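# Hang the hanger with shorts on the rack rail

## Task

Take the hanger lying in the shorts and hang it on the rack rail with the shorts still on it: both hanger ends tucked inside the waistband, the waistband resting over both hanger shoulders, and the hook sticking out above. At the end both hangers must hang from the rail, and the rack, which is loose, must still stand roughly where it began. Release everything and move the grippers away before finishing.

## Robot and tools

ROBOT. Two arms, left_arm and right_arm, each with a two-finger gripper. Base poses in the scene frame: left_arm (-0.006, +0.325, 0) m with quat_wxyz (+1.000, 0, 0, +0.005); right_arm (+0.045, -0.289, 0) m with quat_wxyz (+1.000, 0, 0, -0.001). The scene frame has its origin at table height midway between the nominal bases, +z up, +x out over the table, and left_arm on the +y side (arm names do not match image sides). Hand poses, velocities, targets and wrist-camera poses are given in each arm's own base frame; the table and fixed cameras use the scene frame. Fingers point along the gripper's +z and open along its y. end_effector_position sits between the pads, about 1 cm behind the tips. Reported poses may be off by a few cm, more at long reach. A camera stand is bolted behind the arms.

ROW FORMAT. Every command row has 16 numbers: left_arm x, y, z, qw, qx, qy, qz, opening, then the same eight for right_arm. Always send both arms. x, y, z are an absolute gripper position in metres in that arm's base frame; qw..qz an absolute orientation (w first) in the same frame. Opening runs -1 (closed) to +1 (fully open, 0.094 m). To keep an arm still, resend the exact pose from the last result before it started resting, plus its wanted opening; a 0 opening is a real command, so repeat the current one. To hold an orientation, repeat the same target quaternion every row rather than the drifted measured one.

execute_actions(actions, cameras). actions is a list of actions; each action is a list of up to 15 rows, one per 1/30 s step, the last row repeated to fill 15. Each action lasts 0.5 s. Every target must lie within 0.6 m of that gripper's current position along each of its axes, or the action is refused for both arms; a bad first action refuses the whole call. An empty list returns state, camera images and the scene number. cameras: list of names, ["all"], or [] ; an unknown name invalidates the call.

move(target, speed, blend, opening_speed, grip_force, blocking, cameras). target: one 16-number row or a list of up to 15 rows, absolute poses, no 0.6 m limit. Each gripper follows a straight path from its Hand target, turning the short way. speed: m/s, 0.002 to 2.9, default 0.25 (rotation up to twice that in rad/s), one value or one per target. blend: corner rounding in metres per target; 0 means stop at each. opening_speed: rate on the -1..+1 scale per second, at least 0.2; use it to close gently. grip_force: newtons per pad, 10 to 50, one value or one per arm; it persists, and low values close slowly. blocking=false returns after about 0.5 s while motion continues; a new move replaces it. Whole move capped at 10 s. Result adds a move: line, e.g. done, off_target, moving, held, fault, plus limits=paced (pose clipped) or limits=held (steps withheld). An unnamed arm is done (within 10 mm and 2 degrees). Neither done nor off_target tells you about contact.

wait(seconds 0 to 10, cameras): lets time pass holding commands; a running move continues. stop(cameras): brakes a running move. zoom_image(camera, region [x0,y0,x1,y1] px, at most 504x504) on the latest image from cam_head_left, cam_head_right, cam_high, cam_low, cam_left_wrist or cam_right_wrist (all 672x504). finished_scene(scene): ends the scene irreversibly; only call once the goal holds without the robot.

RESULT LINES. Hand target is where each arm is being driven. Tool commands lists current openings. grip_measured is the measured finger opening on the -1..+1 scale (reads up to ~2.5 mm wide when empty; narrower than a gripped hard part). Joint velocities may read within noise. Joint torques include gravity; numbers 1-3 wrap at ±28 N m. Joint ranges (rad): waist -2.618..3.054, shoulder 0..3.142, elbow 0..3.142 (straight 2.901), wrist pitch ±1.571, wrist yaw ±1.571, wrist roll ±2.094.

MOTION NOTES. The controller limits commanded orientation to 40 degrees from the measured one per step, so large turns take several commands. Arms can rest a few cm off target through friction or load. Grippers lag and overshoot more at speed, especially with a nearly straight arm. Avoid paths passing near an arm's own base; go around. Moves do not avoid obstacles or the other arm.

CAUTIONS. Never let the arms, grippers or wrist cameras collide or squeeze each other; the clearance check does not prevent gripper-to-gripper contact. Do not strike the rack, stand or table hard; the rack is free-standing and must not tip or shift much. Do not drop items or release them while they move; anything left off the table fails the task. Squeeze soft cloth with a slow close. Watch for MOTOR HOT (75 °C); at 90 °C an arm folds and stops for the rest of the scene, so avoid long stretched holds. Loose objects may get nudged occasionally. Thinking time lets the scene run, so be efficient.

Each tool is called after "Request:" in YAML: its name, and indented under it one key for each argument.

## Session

Request:
execute_actions:
  actions: []

Request:
zoom_image:
  camera: "cam_head_right"
  region: [150, 220, 550, 460]

Request:
zoom_image:
  camera: "cam_high"
  region: [150, 100, 600, 420]

Request:
zoom_image:
  camera: "cam_low"
  region: [140, 20, 440, 360]

Scene clock: 0.00 s.
left_arm: end_effector_position=(+0.3975, +0.0499, +0.1063) grip_measured=+1.000 end_effector_quat_wxyz=(+0.559, -0.072, +0.824, +0.065) | right_arm: end_effector_position=(+0.4061, -0.0029, +0.1222) grip_measured=+1.000 end_effector_quat_wxyz=(+0.611, -0.034, +0.791, +0.002)
Joint positions: left_arm=[0.064 1.475 0.424 0.672 -0.129 -0.023 0.094] | right_arm=[-0.052 1.517 0.385 0.874 -0.095 -0.065 0.094]
Joint velocities: within noise
Joint torques (N m): no reading
Heat: left arm: 28 °C; right arm: 31 °C.
Hand target: left_arm +0.3964, +0.0499, +0.1037; +0.553, -0.072, +0.827, +0.065 | right_arm +0.4059, -0.0028, +0.1209; +0.608, -0.034, +0.794, +0.003
Tool commands: left_gripper/opening=+1.0 right_gripper/opening=+1.0

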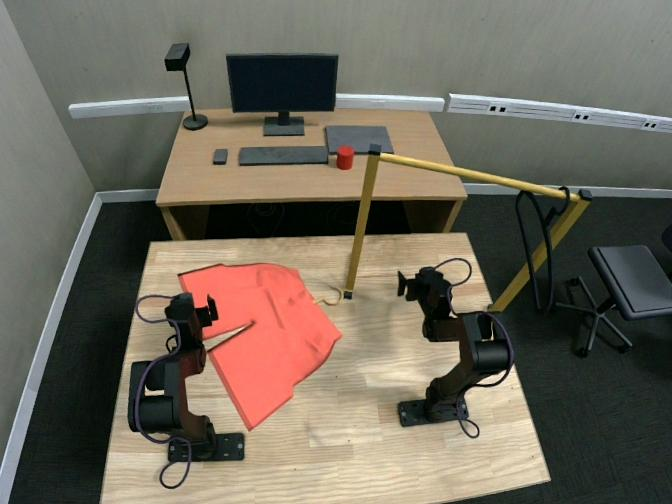

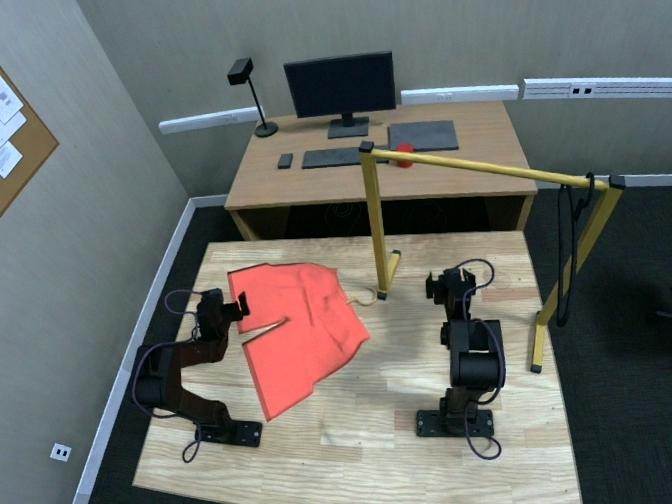

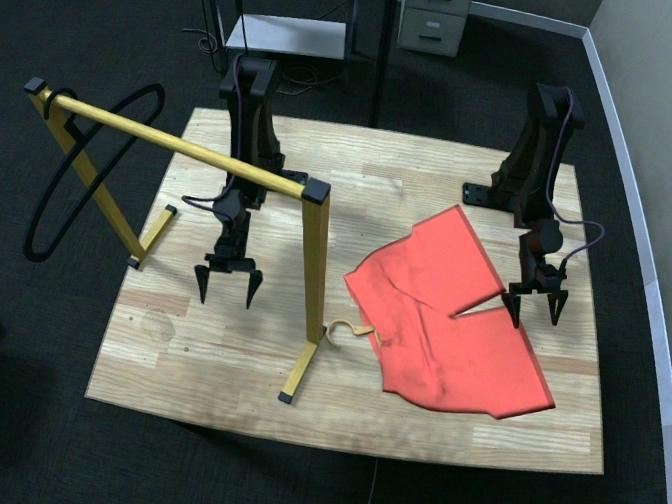

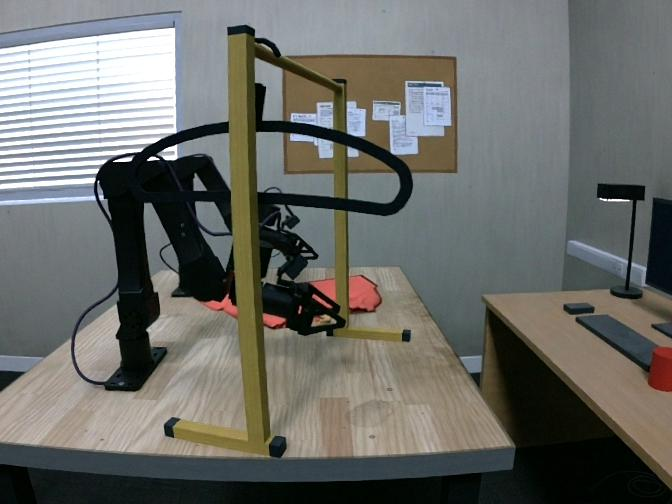

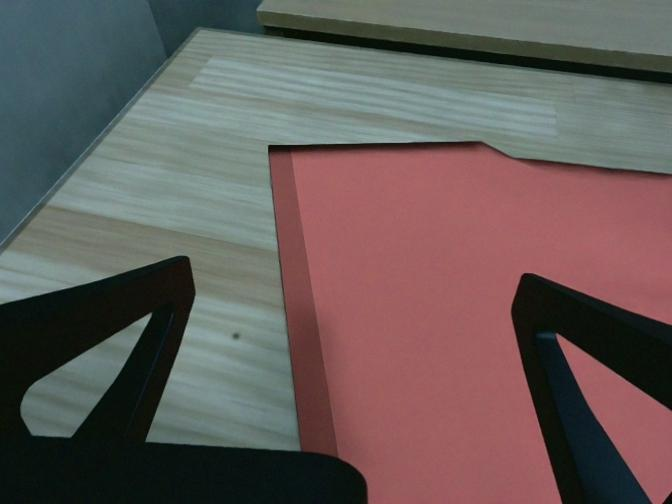

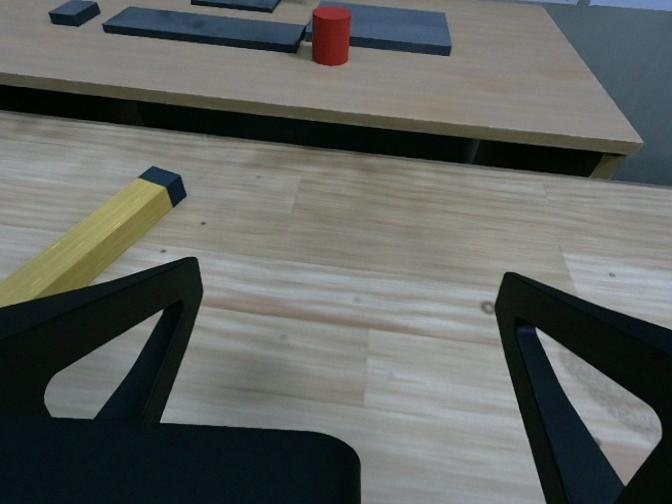

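Scaled by 1.260 from the camera's 672x504 image, which has a finer 960x720 frame.

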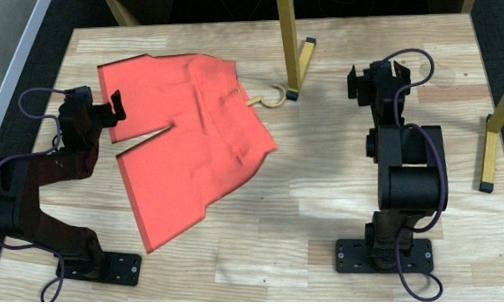

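Scaled by 1.120 from the camera's 672x504 image, which has a finer 960x720 frame.

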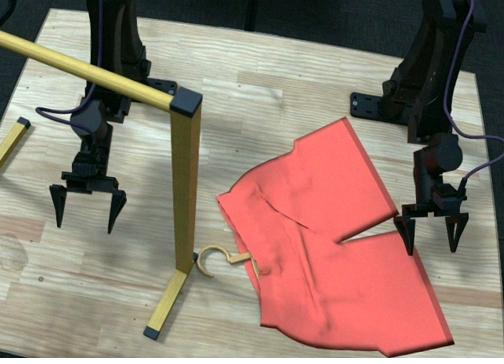

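Scaled by 1.482 from the camera's 672x504 image, which has a finer 960x720 frame.

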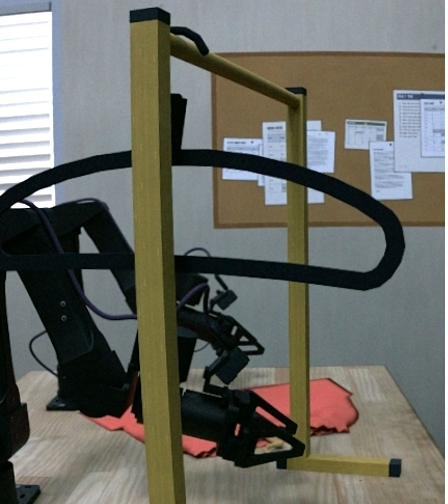

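Request:
move:
  target:
    - [0.28,0.08,0.25,0.565,-0.143,0.807,0.100,1,0.31,0.10,0.30,0.419,0.351,0.804,-0.235,1]
    - [0.20,0.10,0.28,0.565,-0.143,0.807,0.100,1,0.34,0.32,0.13,0.293,0.484,0.806,-0.176,1]
  speed: 0.3
  blend: 0.03
  cameras: ["all"]

Scene clock: 5.60 s.
left_arm: end_effector_position=(+0.2029, +0.1023, +0.2766) grip_measured=+1.000 end_effector_quat_wxyz=(+0.567, -0.145, +0.805, +0.101) | right_arm: end_effector_position=(+0.3387, +0.3196, +0.1336) grip_measured=+1.000 end_effector_quat_wxyz=(+0.316, +0.447, +0.835, -0.044)
Joint positions: left_arm=[0.767 0.44 0.75 -0.683 0.388 0.144 0.094] | right_arm=[0.991 2.396 2.354 -1.567 0.649 1.986 0.094]
Joint torques (N m): left_arm=[0.91 2.41 8.24 1.37 0.18 0.11] | right_arm=[-0.18 -11.44 8.32 0.13 0.38 0.1]
Heat: left arm: 28 °C; right arm: 32 °C.
Hand target: left_arm +0.2001, +0.1000, +0.2799; +0.565, -0.143, +0.806, +0.100 | right_arm +0.3398, +0.3196, +0.1297; +0.318, +0.449, +0.834, -0.050
Off the commanded pose: left_arm 0.005 m, 0 deg | right_arm 0.004 m, 16 deg.
joint sent to its limit (right arm) — joint 4 (wrist pitch), lower limit. The joint targets are off in orientation, not in position.
move: off_target (right_arm)

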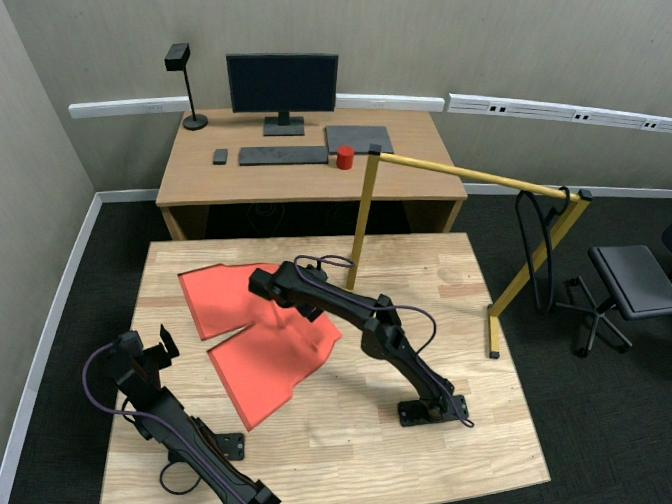

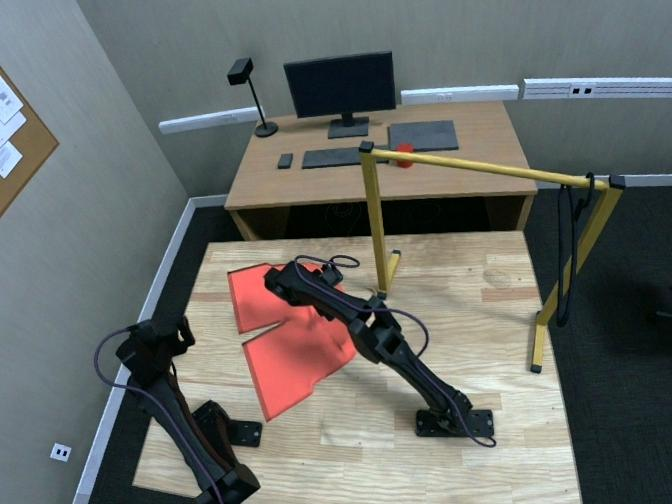

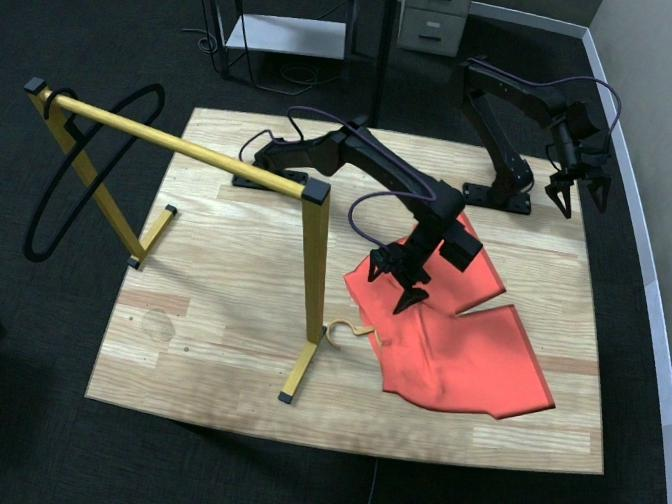

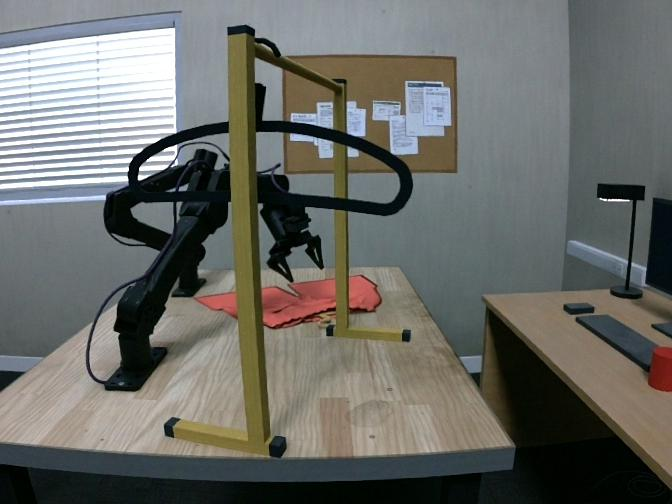

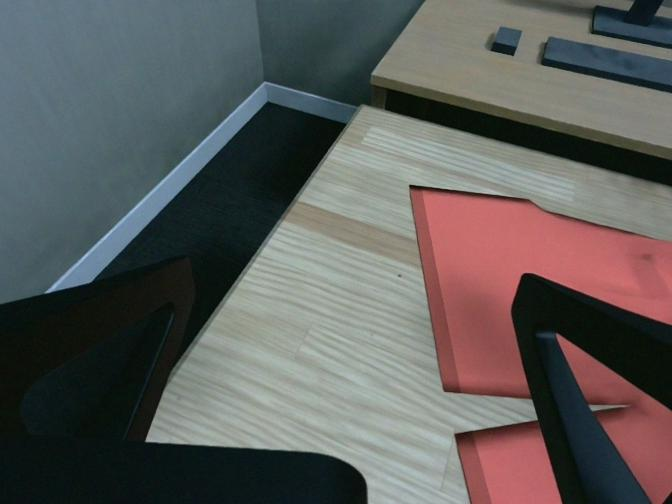

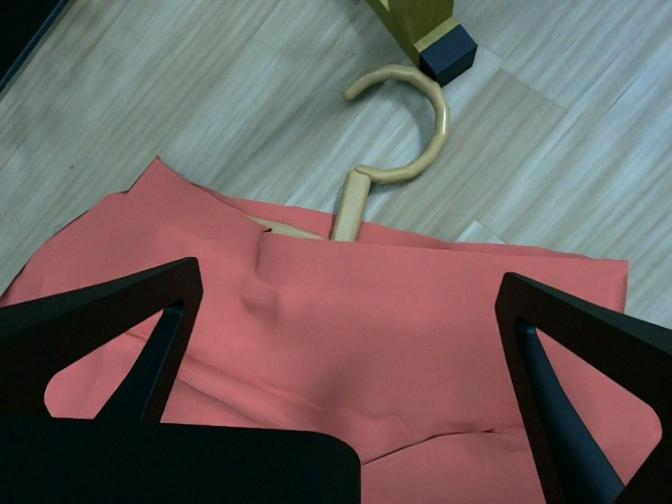

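Request:
move:
  target: [0.20,0.10,0.28,0.565,-0.143,0.807,0.100,1,0.367,0.315,0.055,0.293,0.484,0.806,-0.176,0.4]
  speed: 0.15
  cameras: ["cam_right_wrist","cam_high","cam_head_right"]

Scene clock: 8.17 s.
left_arm: end_effector_position=(+0.2030, +0.1022, +0.2766) grip_measured=+1.000 end_effector_quat_wxyz=(+0.567, -0.145, +0.805, +0.100) | right_arm: end_effector_position=(+0.3646, +0.3173, +0.0644) grip_measured=+0.402 end_effector_quat_wxyz=(+0.305, +0.463, +0.827, -0.093)
Joint positions: left_arm=[0.767 0.44 0.75 -0.683 0.389 0.145 0.094] | right_arm=[0.938 2.619 2.487 -1.569 0.639 2.003 0.066]
Joint torques (N m): left_arm=[0.88 2.39 8.35 1.36 0.17 0.11] | right_arm=[-0.57 -11.73 8.24 -0.05 0.36 0.12]
Heat: left arm: 28 °C; right arm: 32 °C.
Hand target: left_arm +0.2001, +0.1000, +0.2799; +0.565, -0.143, +0.806, +0.100 | right_arm +0.3666, +0.3144, +0.0548; +0.306, +0.465, +0.824, -0.104
Off the commanded pose: left_arm 0.005 m, 0 deg | right_arm 0.010 m, 10 deg.
joint sent to its limit (right arm) — joint 4 (wrist pitch), lower limit. The joint targets are off in orientation, not in position.
move: off_target (right_arm)
Images, in order (width x height): cam_head_right 672x504, cam_high 672x504, cam_right_wrist 672x504.

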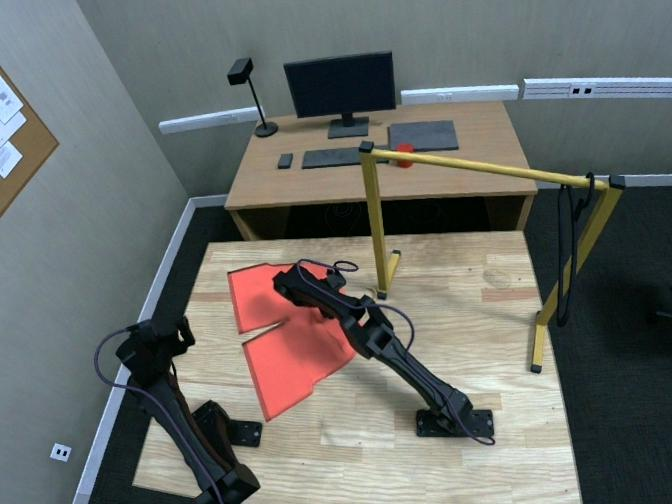

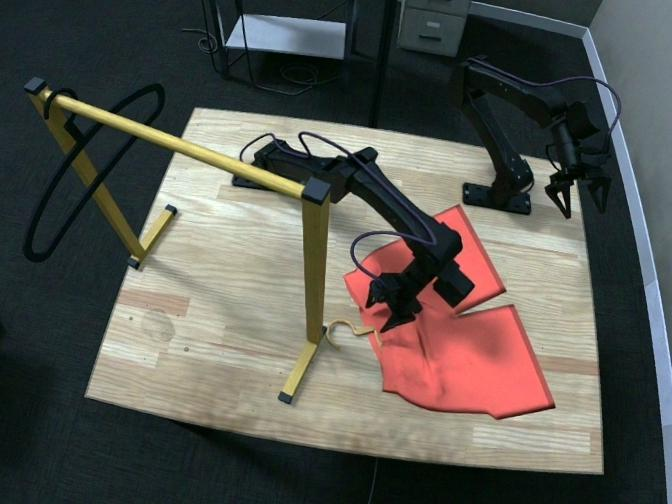

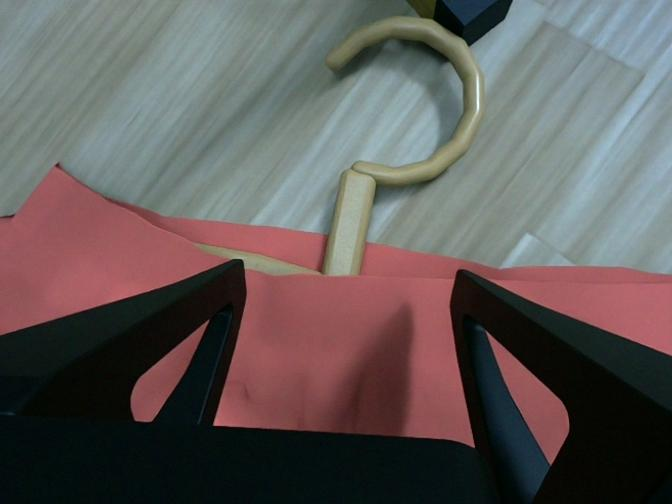

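Request:
move:
  target: [0.20,0.10,0.28,0.565,-0.143,0.807,0.100,1,0.377,0.290,0.022,0.293,0.484,0.806,-0.176,0.15]
  speed: 0.1
  cameras: ["cam_right_wrist"]

Scene clock: 9.60 s.
left_arm: end_effector_position=(+0.2030, +0.1022, +0.2766) grip_measured=+1.000 end_effector_quat_wxyz=(+0.567, -0.145, +0.805, +0.100) | right_arm: end_effector_position=(+0.3774, +0.2950, +0.0366) grip_measured=+0.152 end_effector_quat_wxyz=(+0.299, +0.478, +0.816, -0.128)
Joint positions: left_arm=[0.767 0.44 0.75 -0.683 0.389 0.145 0.094] | right_arm=[0.888 2.681 2.487 -1.57 0.638 2.012 0.054]
Joint torques (N m): left_arm=[0.84 2.48 8.34 1.35 0.2 0.09] | right_arm=[-0.49 -11.67 6.93 -0.16 0.39 0.11]
Heat: left arm: 29 °C; right arm: 33 °C.
Hand target: left_arm +0.2001, +0.1000, +0.2799; +0.565, -0.143, +0.806, +0.100 | right_arm +0.3766, +0.2894, +0.0221; +0.298, +0.477, +0.813, -0.148
Off the commanded pose: left_arm 0.005 m, 0 deg | right_arm 0.015 m, 6 deg.
joint sent to its limit (right arm) — joint 4 (wrist pitch), lower limit. The joint targets are off in orientation, not in position.
move: off_target (right_arm)
Images, in order (width x height): cam_right_wrist 672x504.

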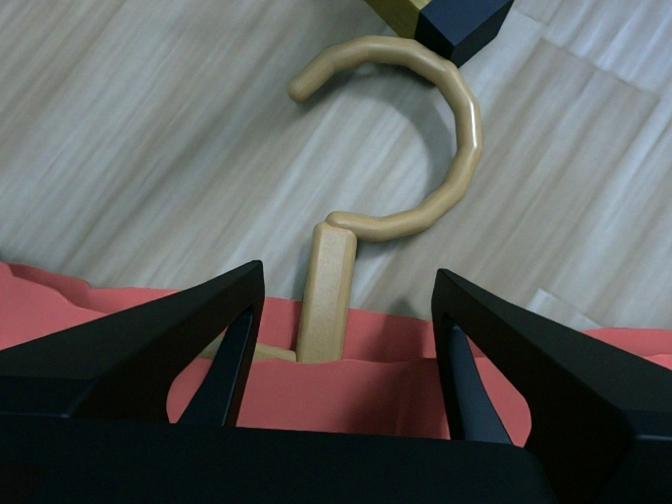

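Request:
move:
  target: [0.20,0.10,0.28,0.565,-0.143,0.807,0.100,1,0.381,0.290,0.005,0.293,0.484,0.806,-0.176,0.1]
  speed: 0.06
  cameras: ["cam_right_wrist"]

Scene clock: 10.70 s.
left_arm: end_effector_position=(+0.2030, +0.1022, +0.2766) grip_measured=+1.000 end_effector_quat_wxyz=(+0.567, -0.145, +0.805, +0.100) | right_arm: end_effector_position=(+0.3782, +0.2923, +0.0261) grip_measured=+0.102 end_effector_quat_wxyz=(+0.300, +0.474, +0.815, -0.143)
Joint positions: left_arm=[0.767 0.44 0.75 -0.683 0.389 0.145 0.094] | right_arm=[0.885 2.724 2.52 -1.59 0.645 2.014 0.052]
Joint torques (N m): left_arm=[0.98 2.32 8.38 1.35 0.18 0.12] | right_arm=[-0.57 -10.59 7.61 -0.03 0.31 0.12]
Heat: left arm: 29 °C; right arm: 33 °C.
Hand target: left_arm +0.2001, +0.1000, +0.2799; +0.565, -0.143, +0.806, +0.100 | right_arm +0.3801, +0.2891, +0.0052; +0.297, +0.479, +0.812, -0.155
Off the commanded pose: left_arm 0.005 m, 0 deg | right_arm 0.021 m, 4 deg.
joint read past its limit (right arm) — joint 4 (wrist pitch), lower limit.
joint sent to its limit (right arm) — joint 4 (wrist pitch), lower limit. The joint targets are off in orientation, not in position.
move: off_target (right_arm)
Images, in order (width x height): cam_right_wrist 672x504.

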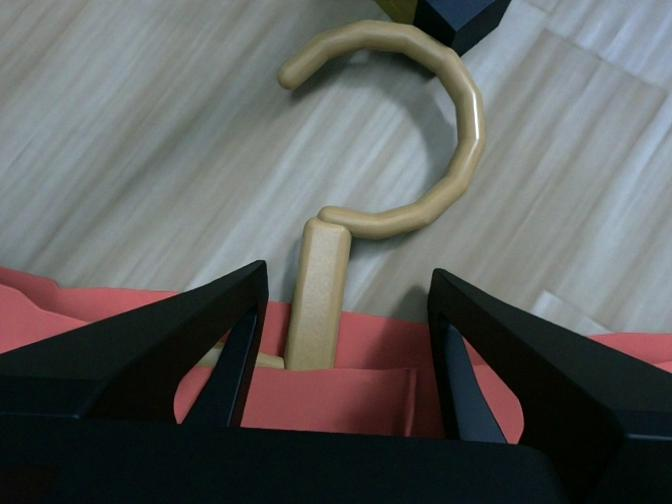

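Request:
move:
  target:
    - [0.20,0.10,0.28,0.565,-0.143,0.807,0.100,1,0.391,0.296,0.006,0.300,0.474,0.815,-0.143,0.1]
    - [0.20,0.10,0.28,0.565,-0.143,0.807,0.100,1,0.391,0.296,0.006,0.300,0.474,0.815,-0.143,-0.95]
  speed: 0.04
  opening_speed: 0.6
  cameras: ["cam_right_wrist"]

Scene clock: 13.90 s.
left_arm: end_effector_position=(+0.2030, +0.1022, +0.2766) grip_measured=+1.000 end_effector_quat_wxyz=(+0.567, -0.145, +0.805, +0.100) | right_arm: end_effector_position=(+0.3866, +0.2969, +0.0263) grip_measured=-0.720 end_effector_quat_wxyz=(+0.303, +0.475, +0.816, -0.132)
Joint positions: left_arm=[0.767 0.44 0.75 -0.683 0.389 0.145 0.094] | right_arm=[0.878 2.759 2.595 -1.599 0.649 1.999 0.013]
Joint torques (N m): left_arm=[0.83 2.37 8.29 1.38 0.19 0.12] | right_arm=[-0.59 -11.02 7.82 0.13 0.37 -0.1]
Heat: left arm: 29 °C; right arm: 33 °C.
Hand target: left_arm +0.2001, +0.1000, +0.2799; +0.565, -0.143, +0.806, +0.100 | right_arm +0.3903, +0.2954, +0.0064; +0.300, +0.474, +0.816, -0.141
Off the commanded pose: left_arm 0.005 m, 0 deg | right_arm 0.021 m, 1 deg.
joint read past its limit (right arm) — joint 4 (wrist pitch), lower limit.
joint sent to its limit (right arm) — joint 4 (wrist pitch), lower limit. The joint targets still meet the commanded pose.
move: off_target (right_arm); target 2's new opening was sent with right_arm's hand 0.022 m and 1 deg from that target
Images, in order (width x height): cam_right_wrist 672x504.

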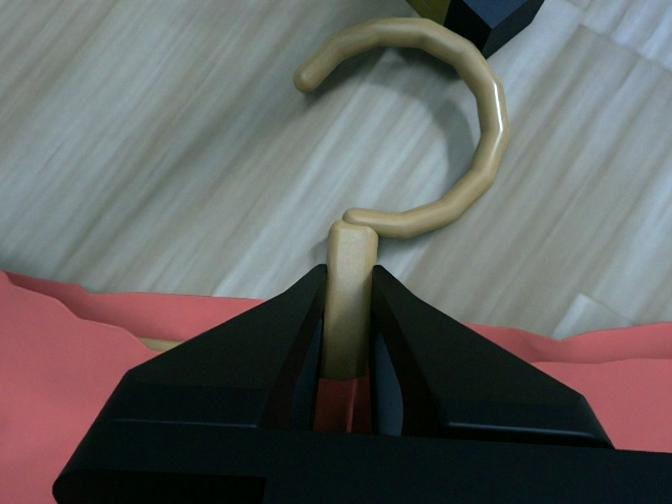

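Request:
move:
  target:
    - [0.20,0.10,0.28,0.565,-0.143,0.807,0.100,1,0.365,0.285,0.09,0.303,0.475,0.816,-0.132,-0.95]
    - [0.20,0.10,0.28,0.565,-0.143,0.807,0.100,1,0.285,0.15,0.20,0.496,0.323,0.779,-0.206,-0.95]
    - [0.20,0.10,0.28,0.565,-0.143,0.807,0.100,1,0.30,0.03,0.34,0.624,0.282,0.681,-0.259,-0.95]
  speed: [0.08,0.11,0.1]
  blend: 0.03
  cameras: ["all"]

Request:
zoom_image:
  camera: "cam_low"
  region: [160, 140, 420, 370]

Request:
zoom_image:
  camera: "cam_high"
  region: [180, 120, 400, 360]

Scene clock: 21.13 s.
left_arm: end_effector_position=(+0.2030, +0.1022, +0.2766) grip_measured=+1.000 end_effector_quat_wxyz=(+0.567, -0.145, +0.805, +0.100) | right_arm: end_effector_position=(+0.3005, +0.0380, +0.3290) grip_measured=-0.721 end_effector_quat_wxyz=(+0.598, +0.272, +0.704, -0.270)
Joint positions: left_arm=[0.767 0.44 0.75 -0.683 0.389 0.145 0.094] | right_arm=[0.752 1.422 1.355 -1.332 1.429 1.341 0.013]
Joint torques (N m): left_arm=[0.95 2.4 8.32 1.37 0.18 0.1] | right_arm=[-1.09 -6.93 5.44 1.09 1.15 0.15]
Heat: left arm: 29 °C; right arm: 33 °C.
Hand target: left_arm +0.2001, +0.1000, +0.2799; +0.565, -0.143, +0.806, +0.100 | right_arm +0.2985, +0.0299, +0.3399; +0.619, +0.291, +0.679, -0.268
Off the commanded pose: left_arm 0.005 m, 0 deg | right_arm 0.014 m, 4 deg.
move: off_target (right_arm)

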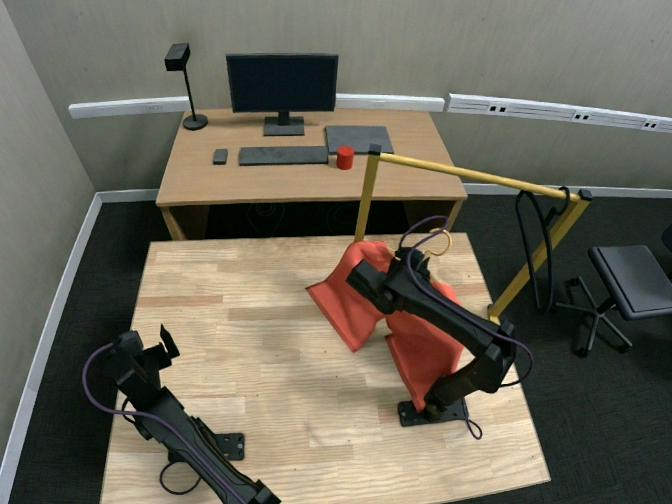

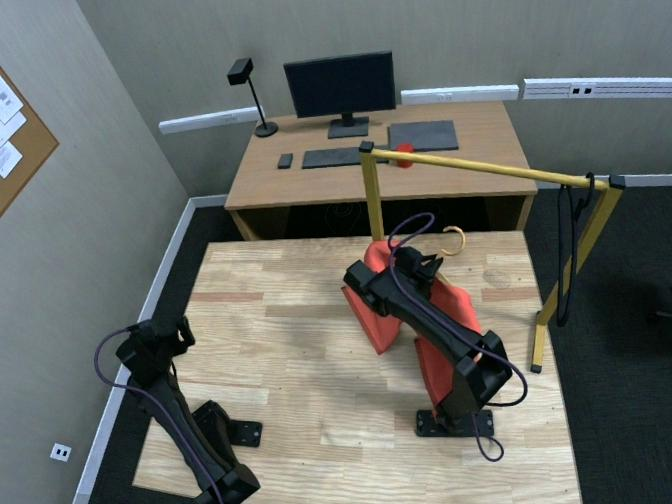

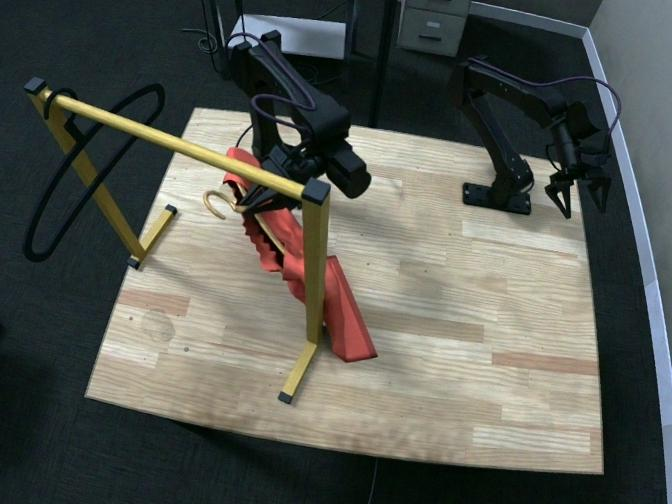

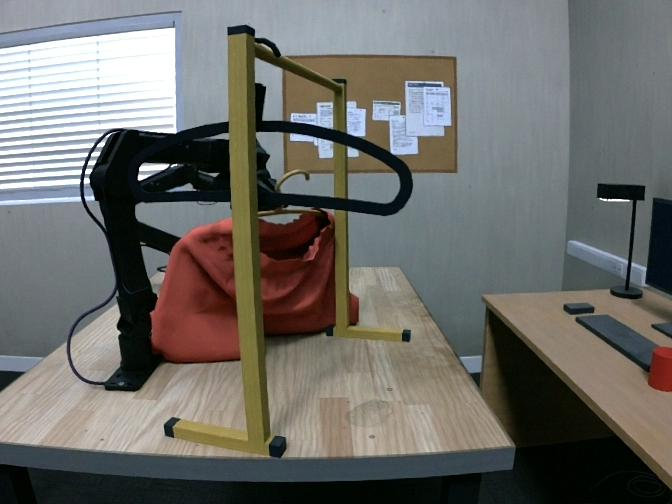

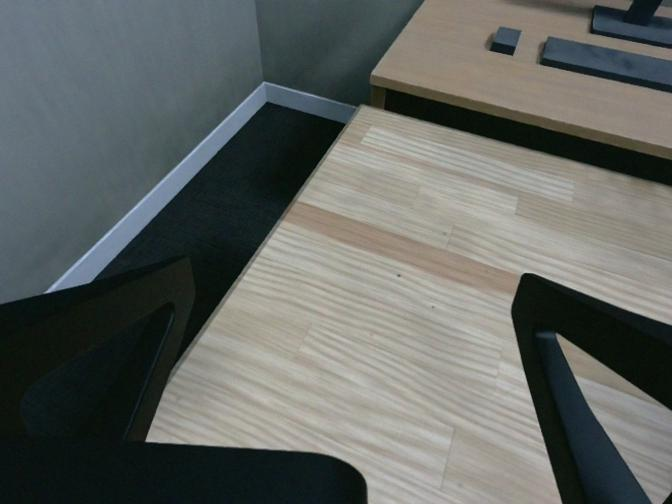

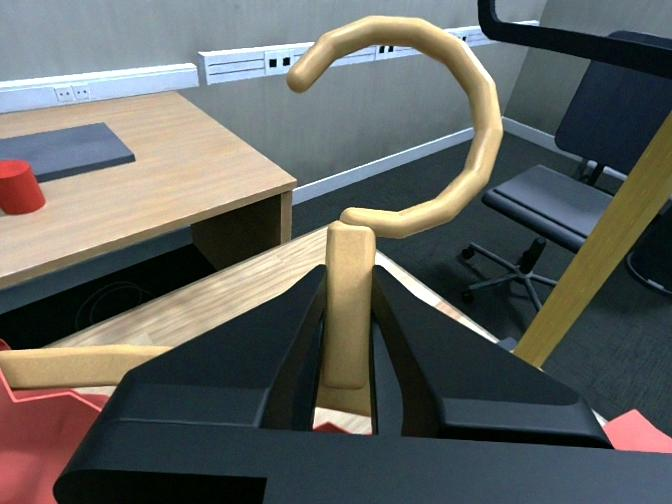

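Scaled by 1.938 from the camera's 672x504 image, which has a finer 960x720 frame.

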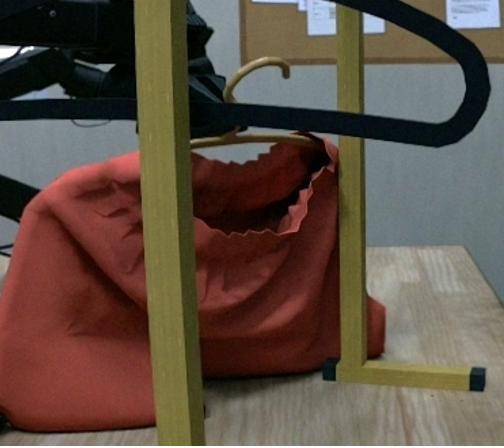

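Scaled by 2.100 from the camera's 672x504 image, which has a finer 960x720 frame.

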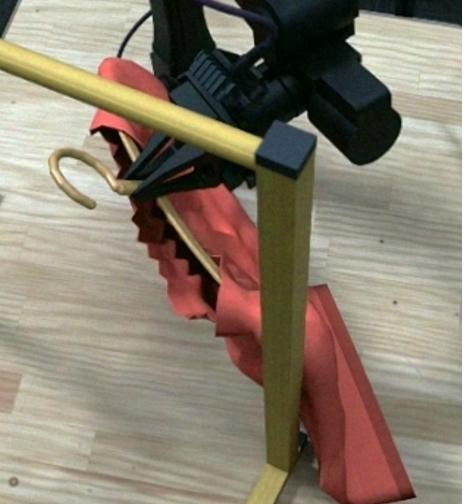

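Request:
move:
  target:
    - [0.20,0.10,0.28,0.565,-0.143,0.807,0.100,1,0.31,-0.03,0.40,0.653,0.271,0.653,-0.271,-0.95]
    - [0.20,0.10,0.28,0.565,-0.143,0.807,0.100,1,0.25,-0.12,0.532,0.677,0.319,0.423,-0.510,-0.95]
  speed: [0.08,0.13]
  blend: 0.01
  cameras: ["all"]

Request:
zoom_image:
  camera: "cam_low"
  region: [220, 20, 380, 140]

Request:
zoom_image:
  camera: "cam_high"
  region: [40, 60, 200, 180]

Request:
zoom_image:
  camera: "cam_head_right"
  region: [470, 130, 630, 250]

Scene clock: 26.17 s.
left_arm: end_effector_position=(+0.2030, +0.1022, +0.2766) grip_measured=+1.000 end_effector_quat_wxyz=(+0.567, -0.145, +0.805, +0.100) | right_arm: end_effector_position=(+0.2548, -0.1197, +0.5168) grip_measured=-0.721 end_effector_quat_wxyz=(+0.664, +0.316, +0.446, -0.511)
Joint positions: left_arm=[0.767 0.44 0.75 -0.683 0.389 0.145 0.094] | right_arm=[0.178 1.258 1.043 1.517 1.14 -1.316 0.013]
Joint torques (N m): left_arm=[0.99 2.47 8.34 1.36 0.18 0.1] | right_arm=[-0.83 -2.52 9.18 0.43 -0.93 -0.11]
Heat: left arm: 30 °C; right arm: 33 °C.
Hand target: left_arm +0.2001, +0.1000, +0.2799; +0.565, -0.143, +0.806, +0.100 | right_arm +0.2492, -0.1198, +0.5313; +0.677, +0.319, +0.423, -0.510
Off the commanded pose: left_arm 0.005 m, 0 deg | right_arm 0.016 m, 3 deg.
move: off_target (right_arm)

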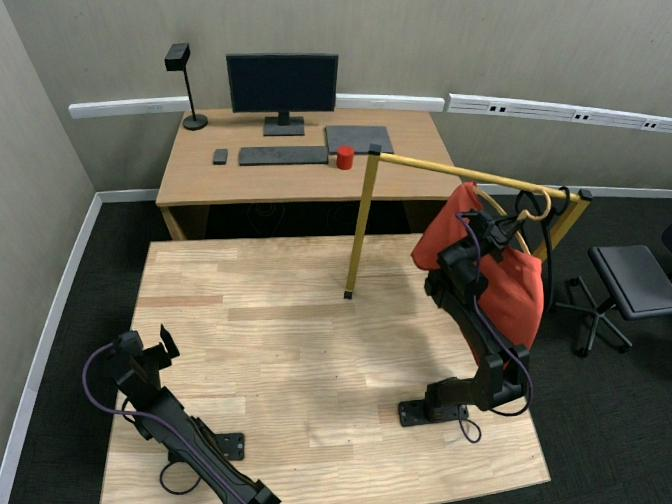

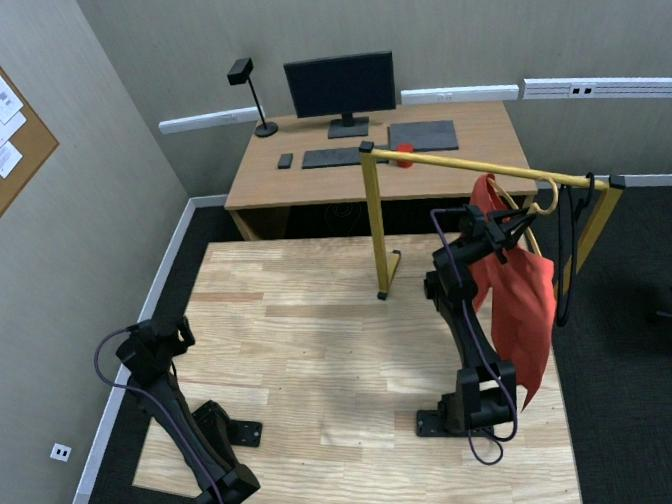

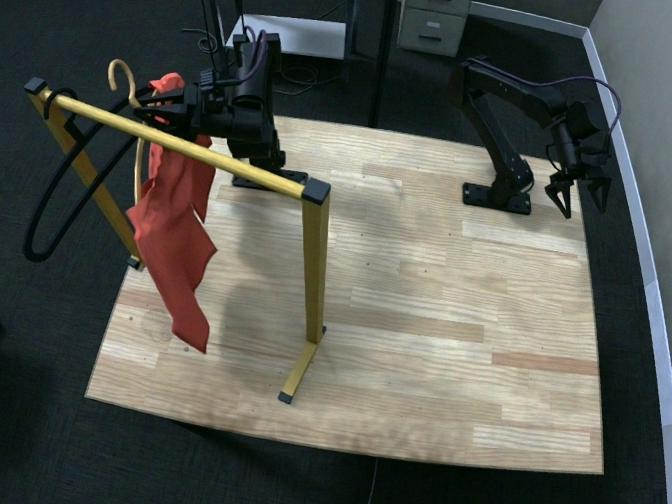

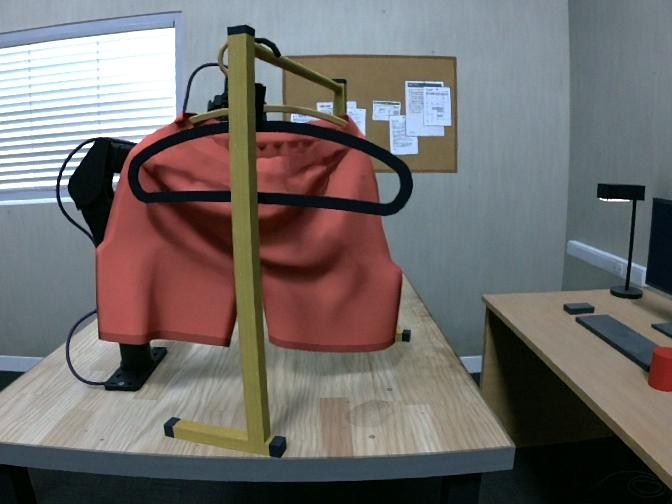

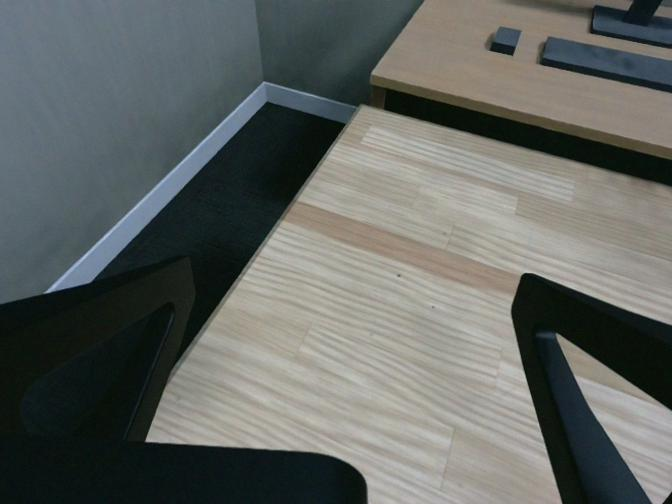

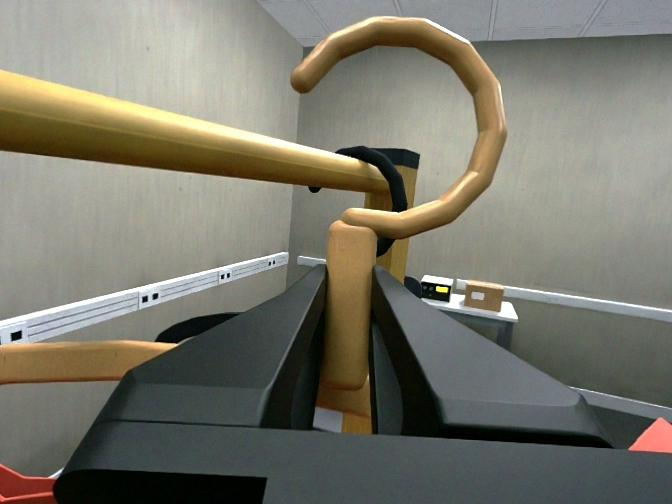

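Scaled by 3.150 from the camera's 672x504 image, which has a finer 960x720 frame.

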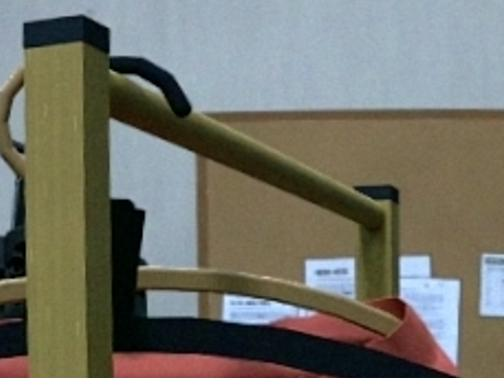

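Scaled by 3.150 from the camera's 672x504 image, which has a finer 960x720 frame.

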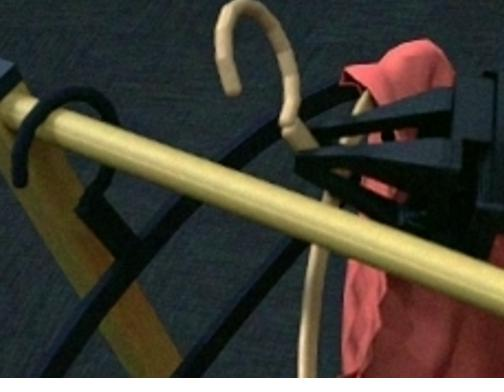

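Scaled by 3.150 from the camera's 672x504 image, which has a finer 960x720 frame.

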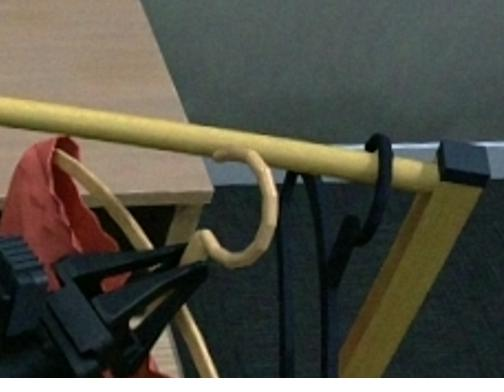

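Request:
move:
  target: [0.20,0.10,0.28,0.565,-0.143,0.807,0.100,1,0.29,-0.119,0.540,0.677,0.319,0.423,-0.510,-0.95]
  speed: 0.05
  cameras: ["cam_right_wrist","cam_low","cam_high","cam_head_right"]

Request:
zoom_image:
  camera: "cam_low"
  region: [220, 20, 380, 140]

Request:
zoom_image:
  camera: "cam_high"
  region: [40, 60, 200, 180]

Request:
zoom_image:
  camera: "cam_head_right"
  region: [470, 130, 630, 250]

Scene clock: 28.17 s.
left_arm: end_effector_position=(+0.2030, +0.1022, +0.2766) grip_measured=+1.000 end_effector_quat_wxyz=(+0.567, -0.145, +0.805, +0.100) | right_arm: end_effector_position=(+0.2916, -0.1187, +0.5256) grip_measured=-0.721 end_effector_quat_wxyz=(+0.662, +0.317, +0.443, -0.514)
Joint positions: left_arm=[0.767 0.44 0.75 -0.683 0.389 0.145 0.094] | right_arm=[0.155 1.4 1.184 1.494 1.133 -1.289 0.013]
Joint torques (N m): left_arm=[0.88 2.29 8.35 1.35 0.19 0.09] | right_arm=[-0.73 -3.92 9.37 0.24 -0.93 0.1]
Heat: left arm: 30 °C; right arm: 34 °C.
Hand target: left_arm +0.2001, +0.1000, +0.2799; +0.565, -0.143, +0.806, +0.100 | right_arm +0.2893, -0.1187, +0.5393; +0.677, +0.319, +0.423, -0.511
Off the commanded pose: left_arm 0.005 m, 0 deg | right_arm 0.014 m, 3 deg.
move: off_target (right_arm)
Images, in order (width x height): cam_head_right 672x504, cam_high 672x504, cam_low 672x504, cam_right_wrist 672x504.

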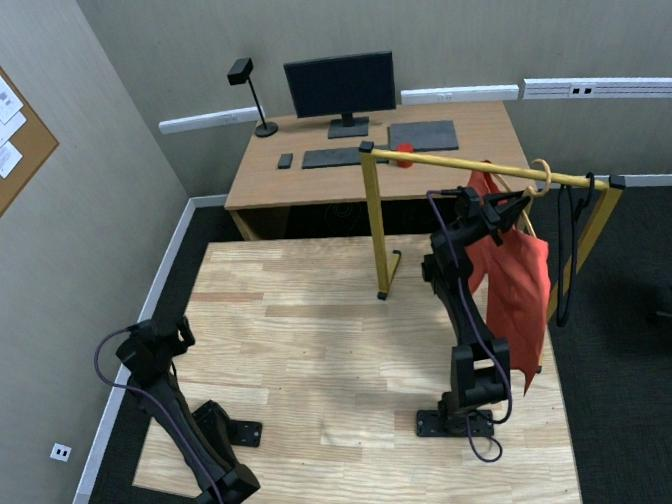

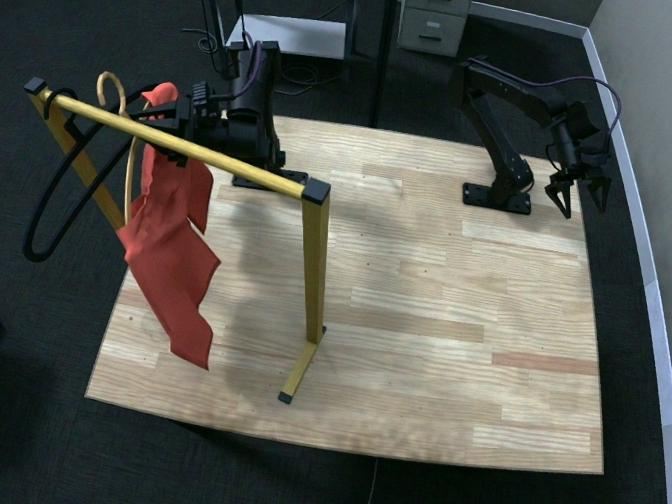

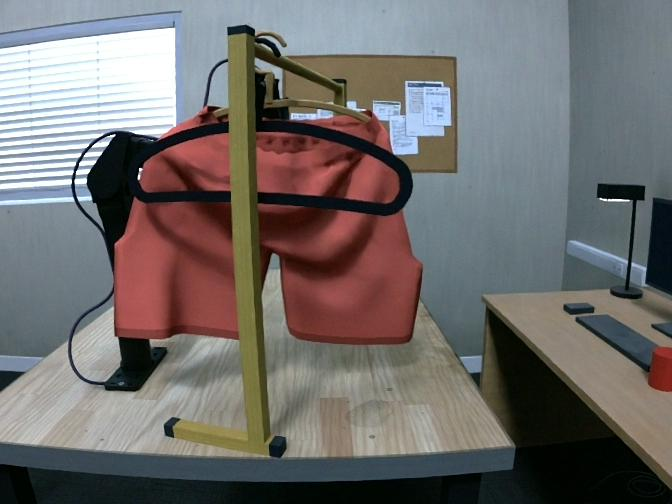

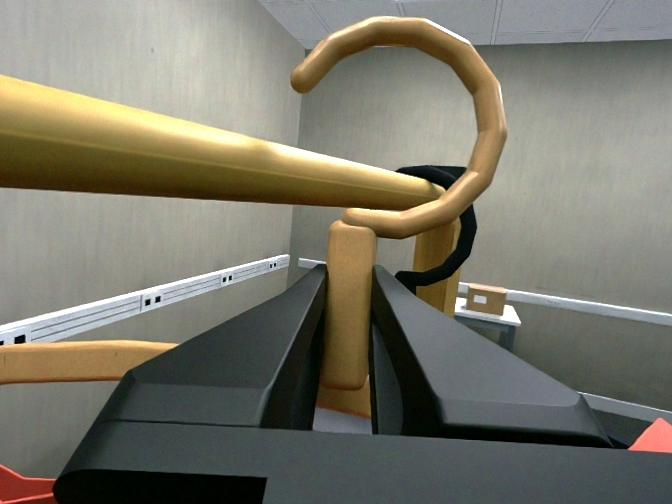

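Scaled by 3.150 from the camera's 672x504 image, which has a finer 960x720 frame.

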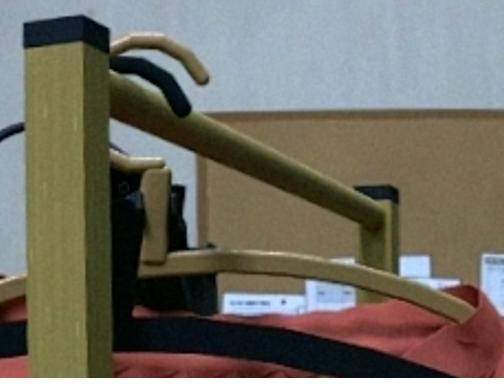

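Scaled by 3.150 from the camera's 672x504 image, which has a finer 960x720 frame.

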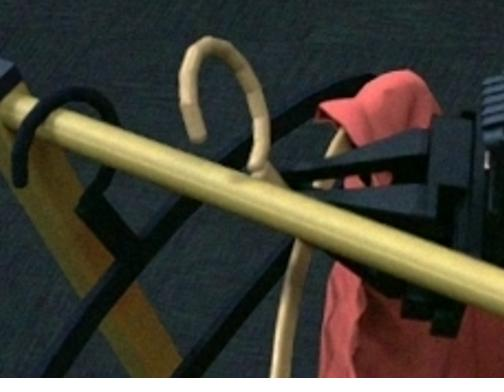

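Scaled by 3.150 from the camera's 672x504 image, which has a finer 960x720 frame.

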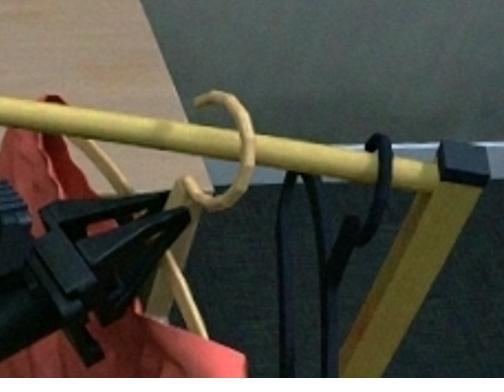

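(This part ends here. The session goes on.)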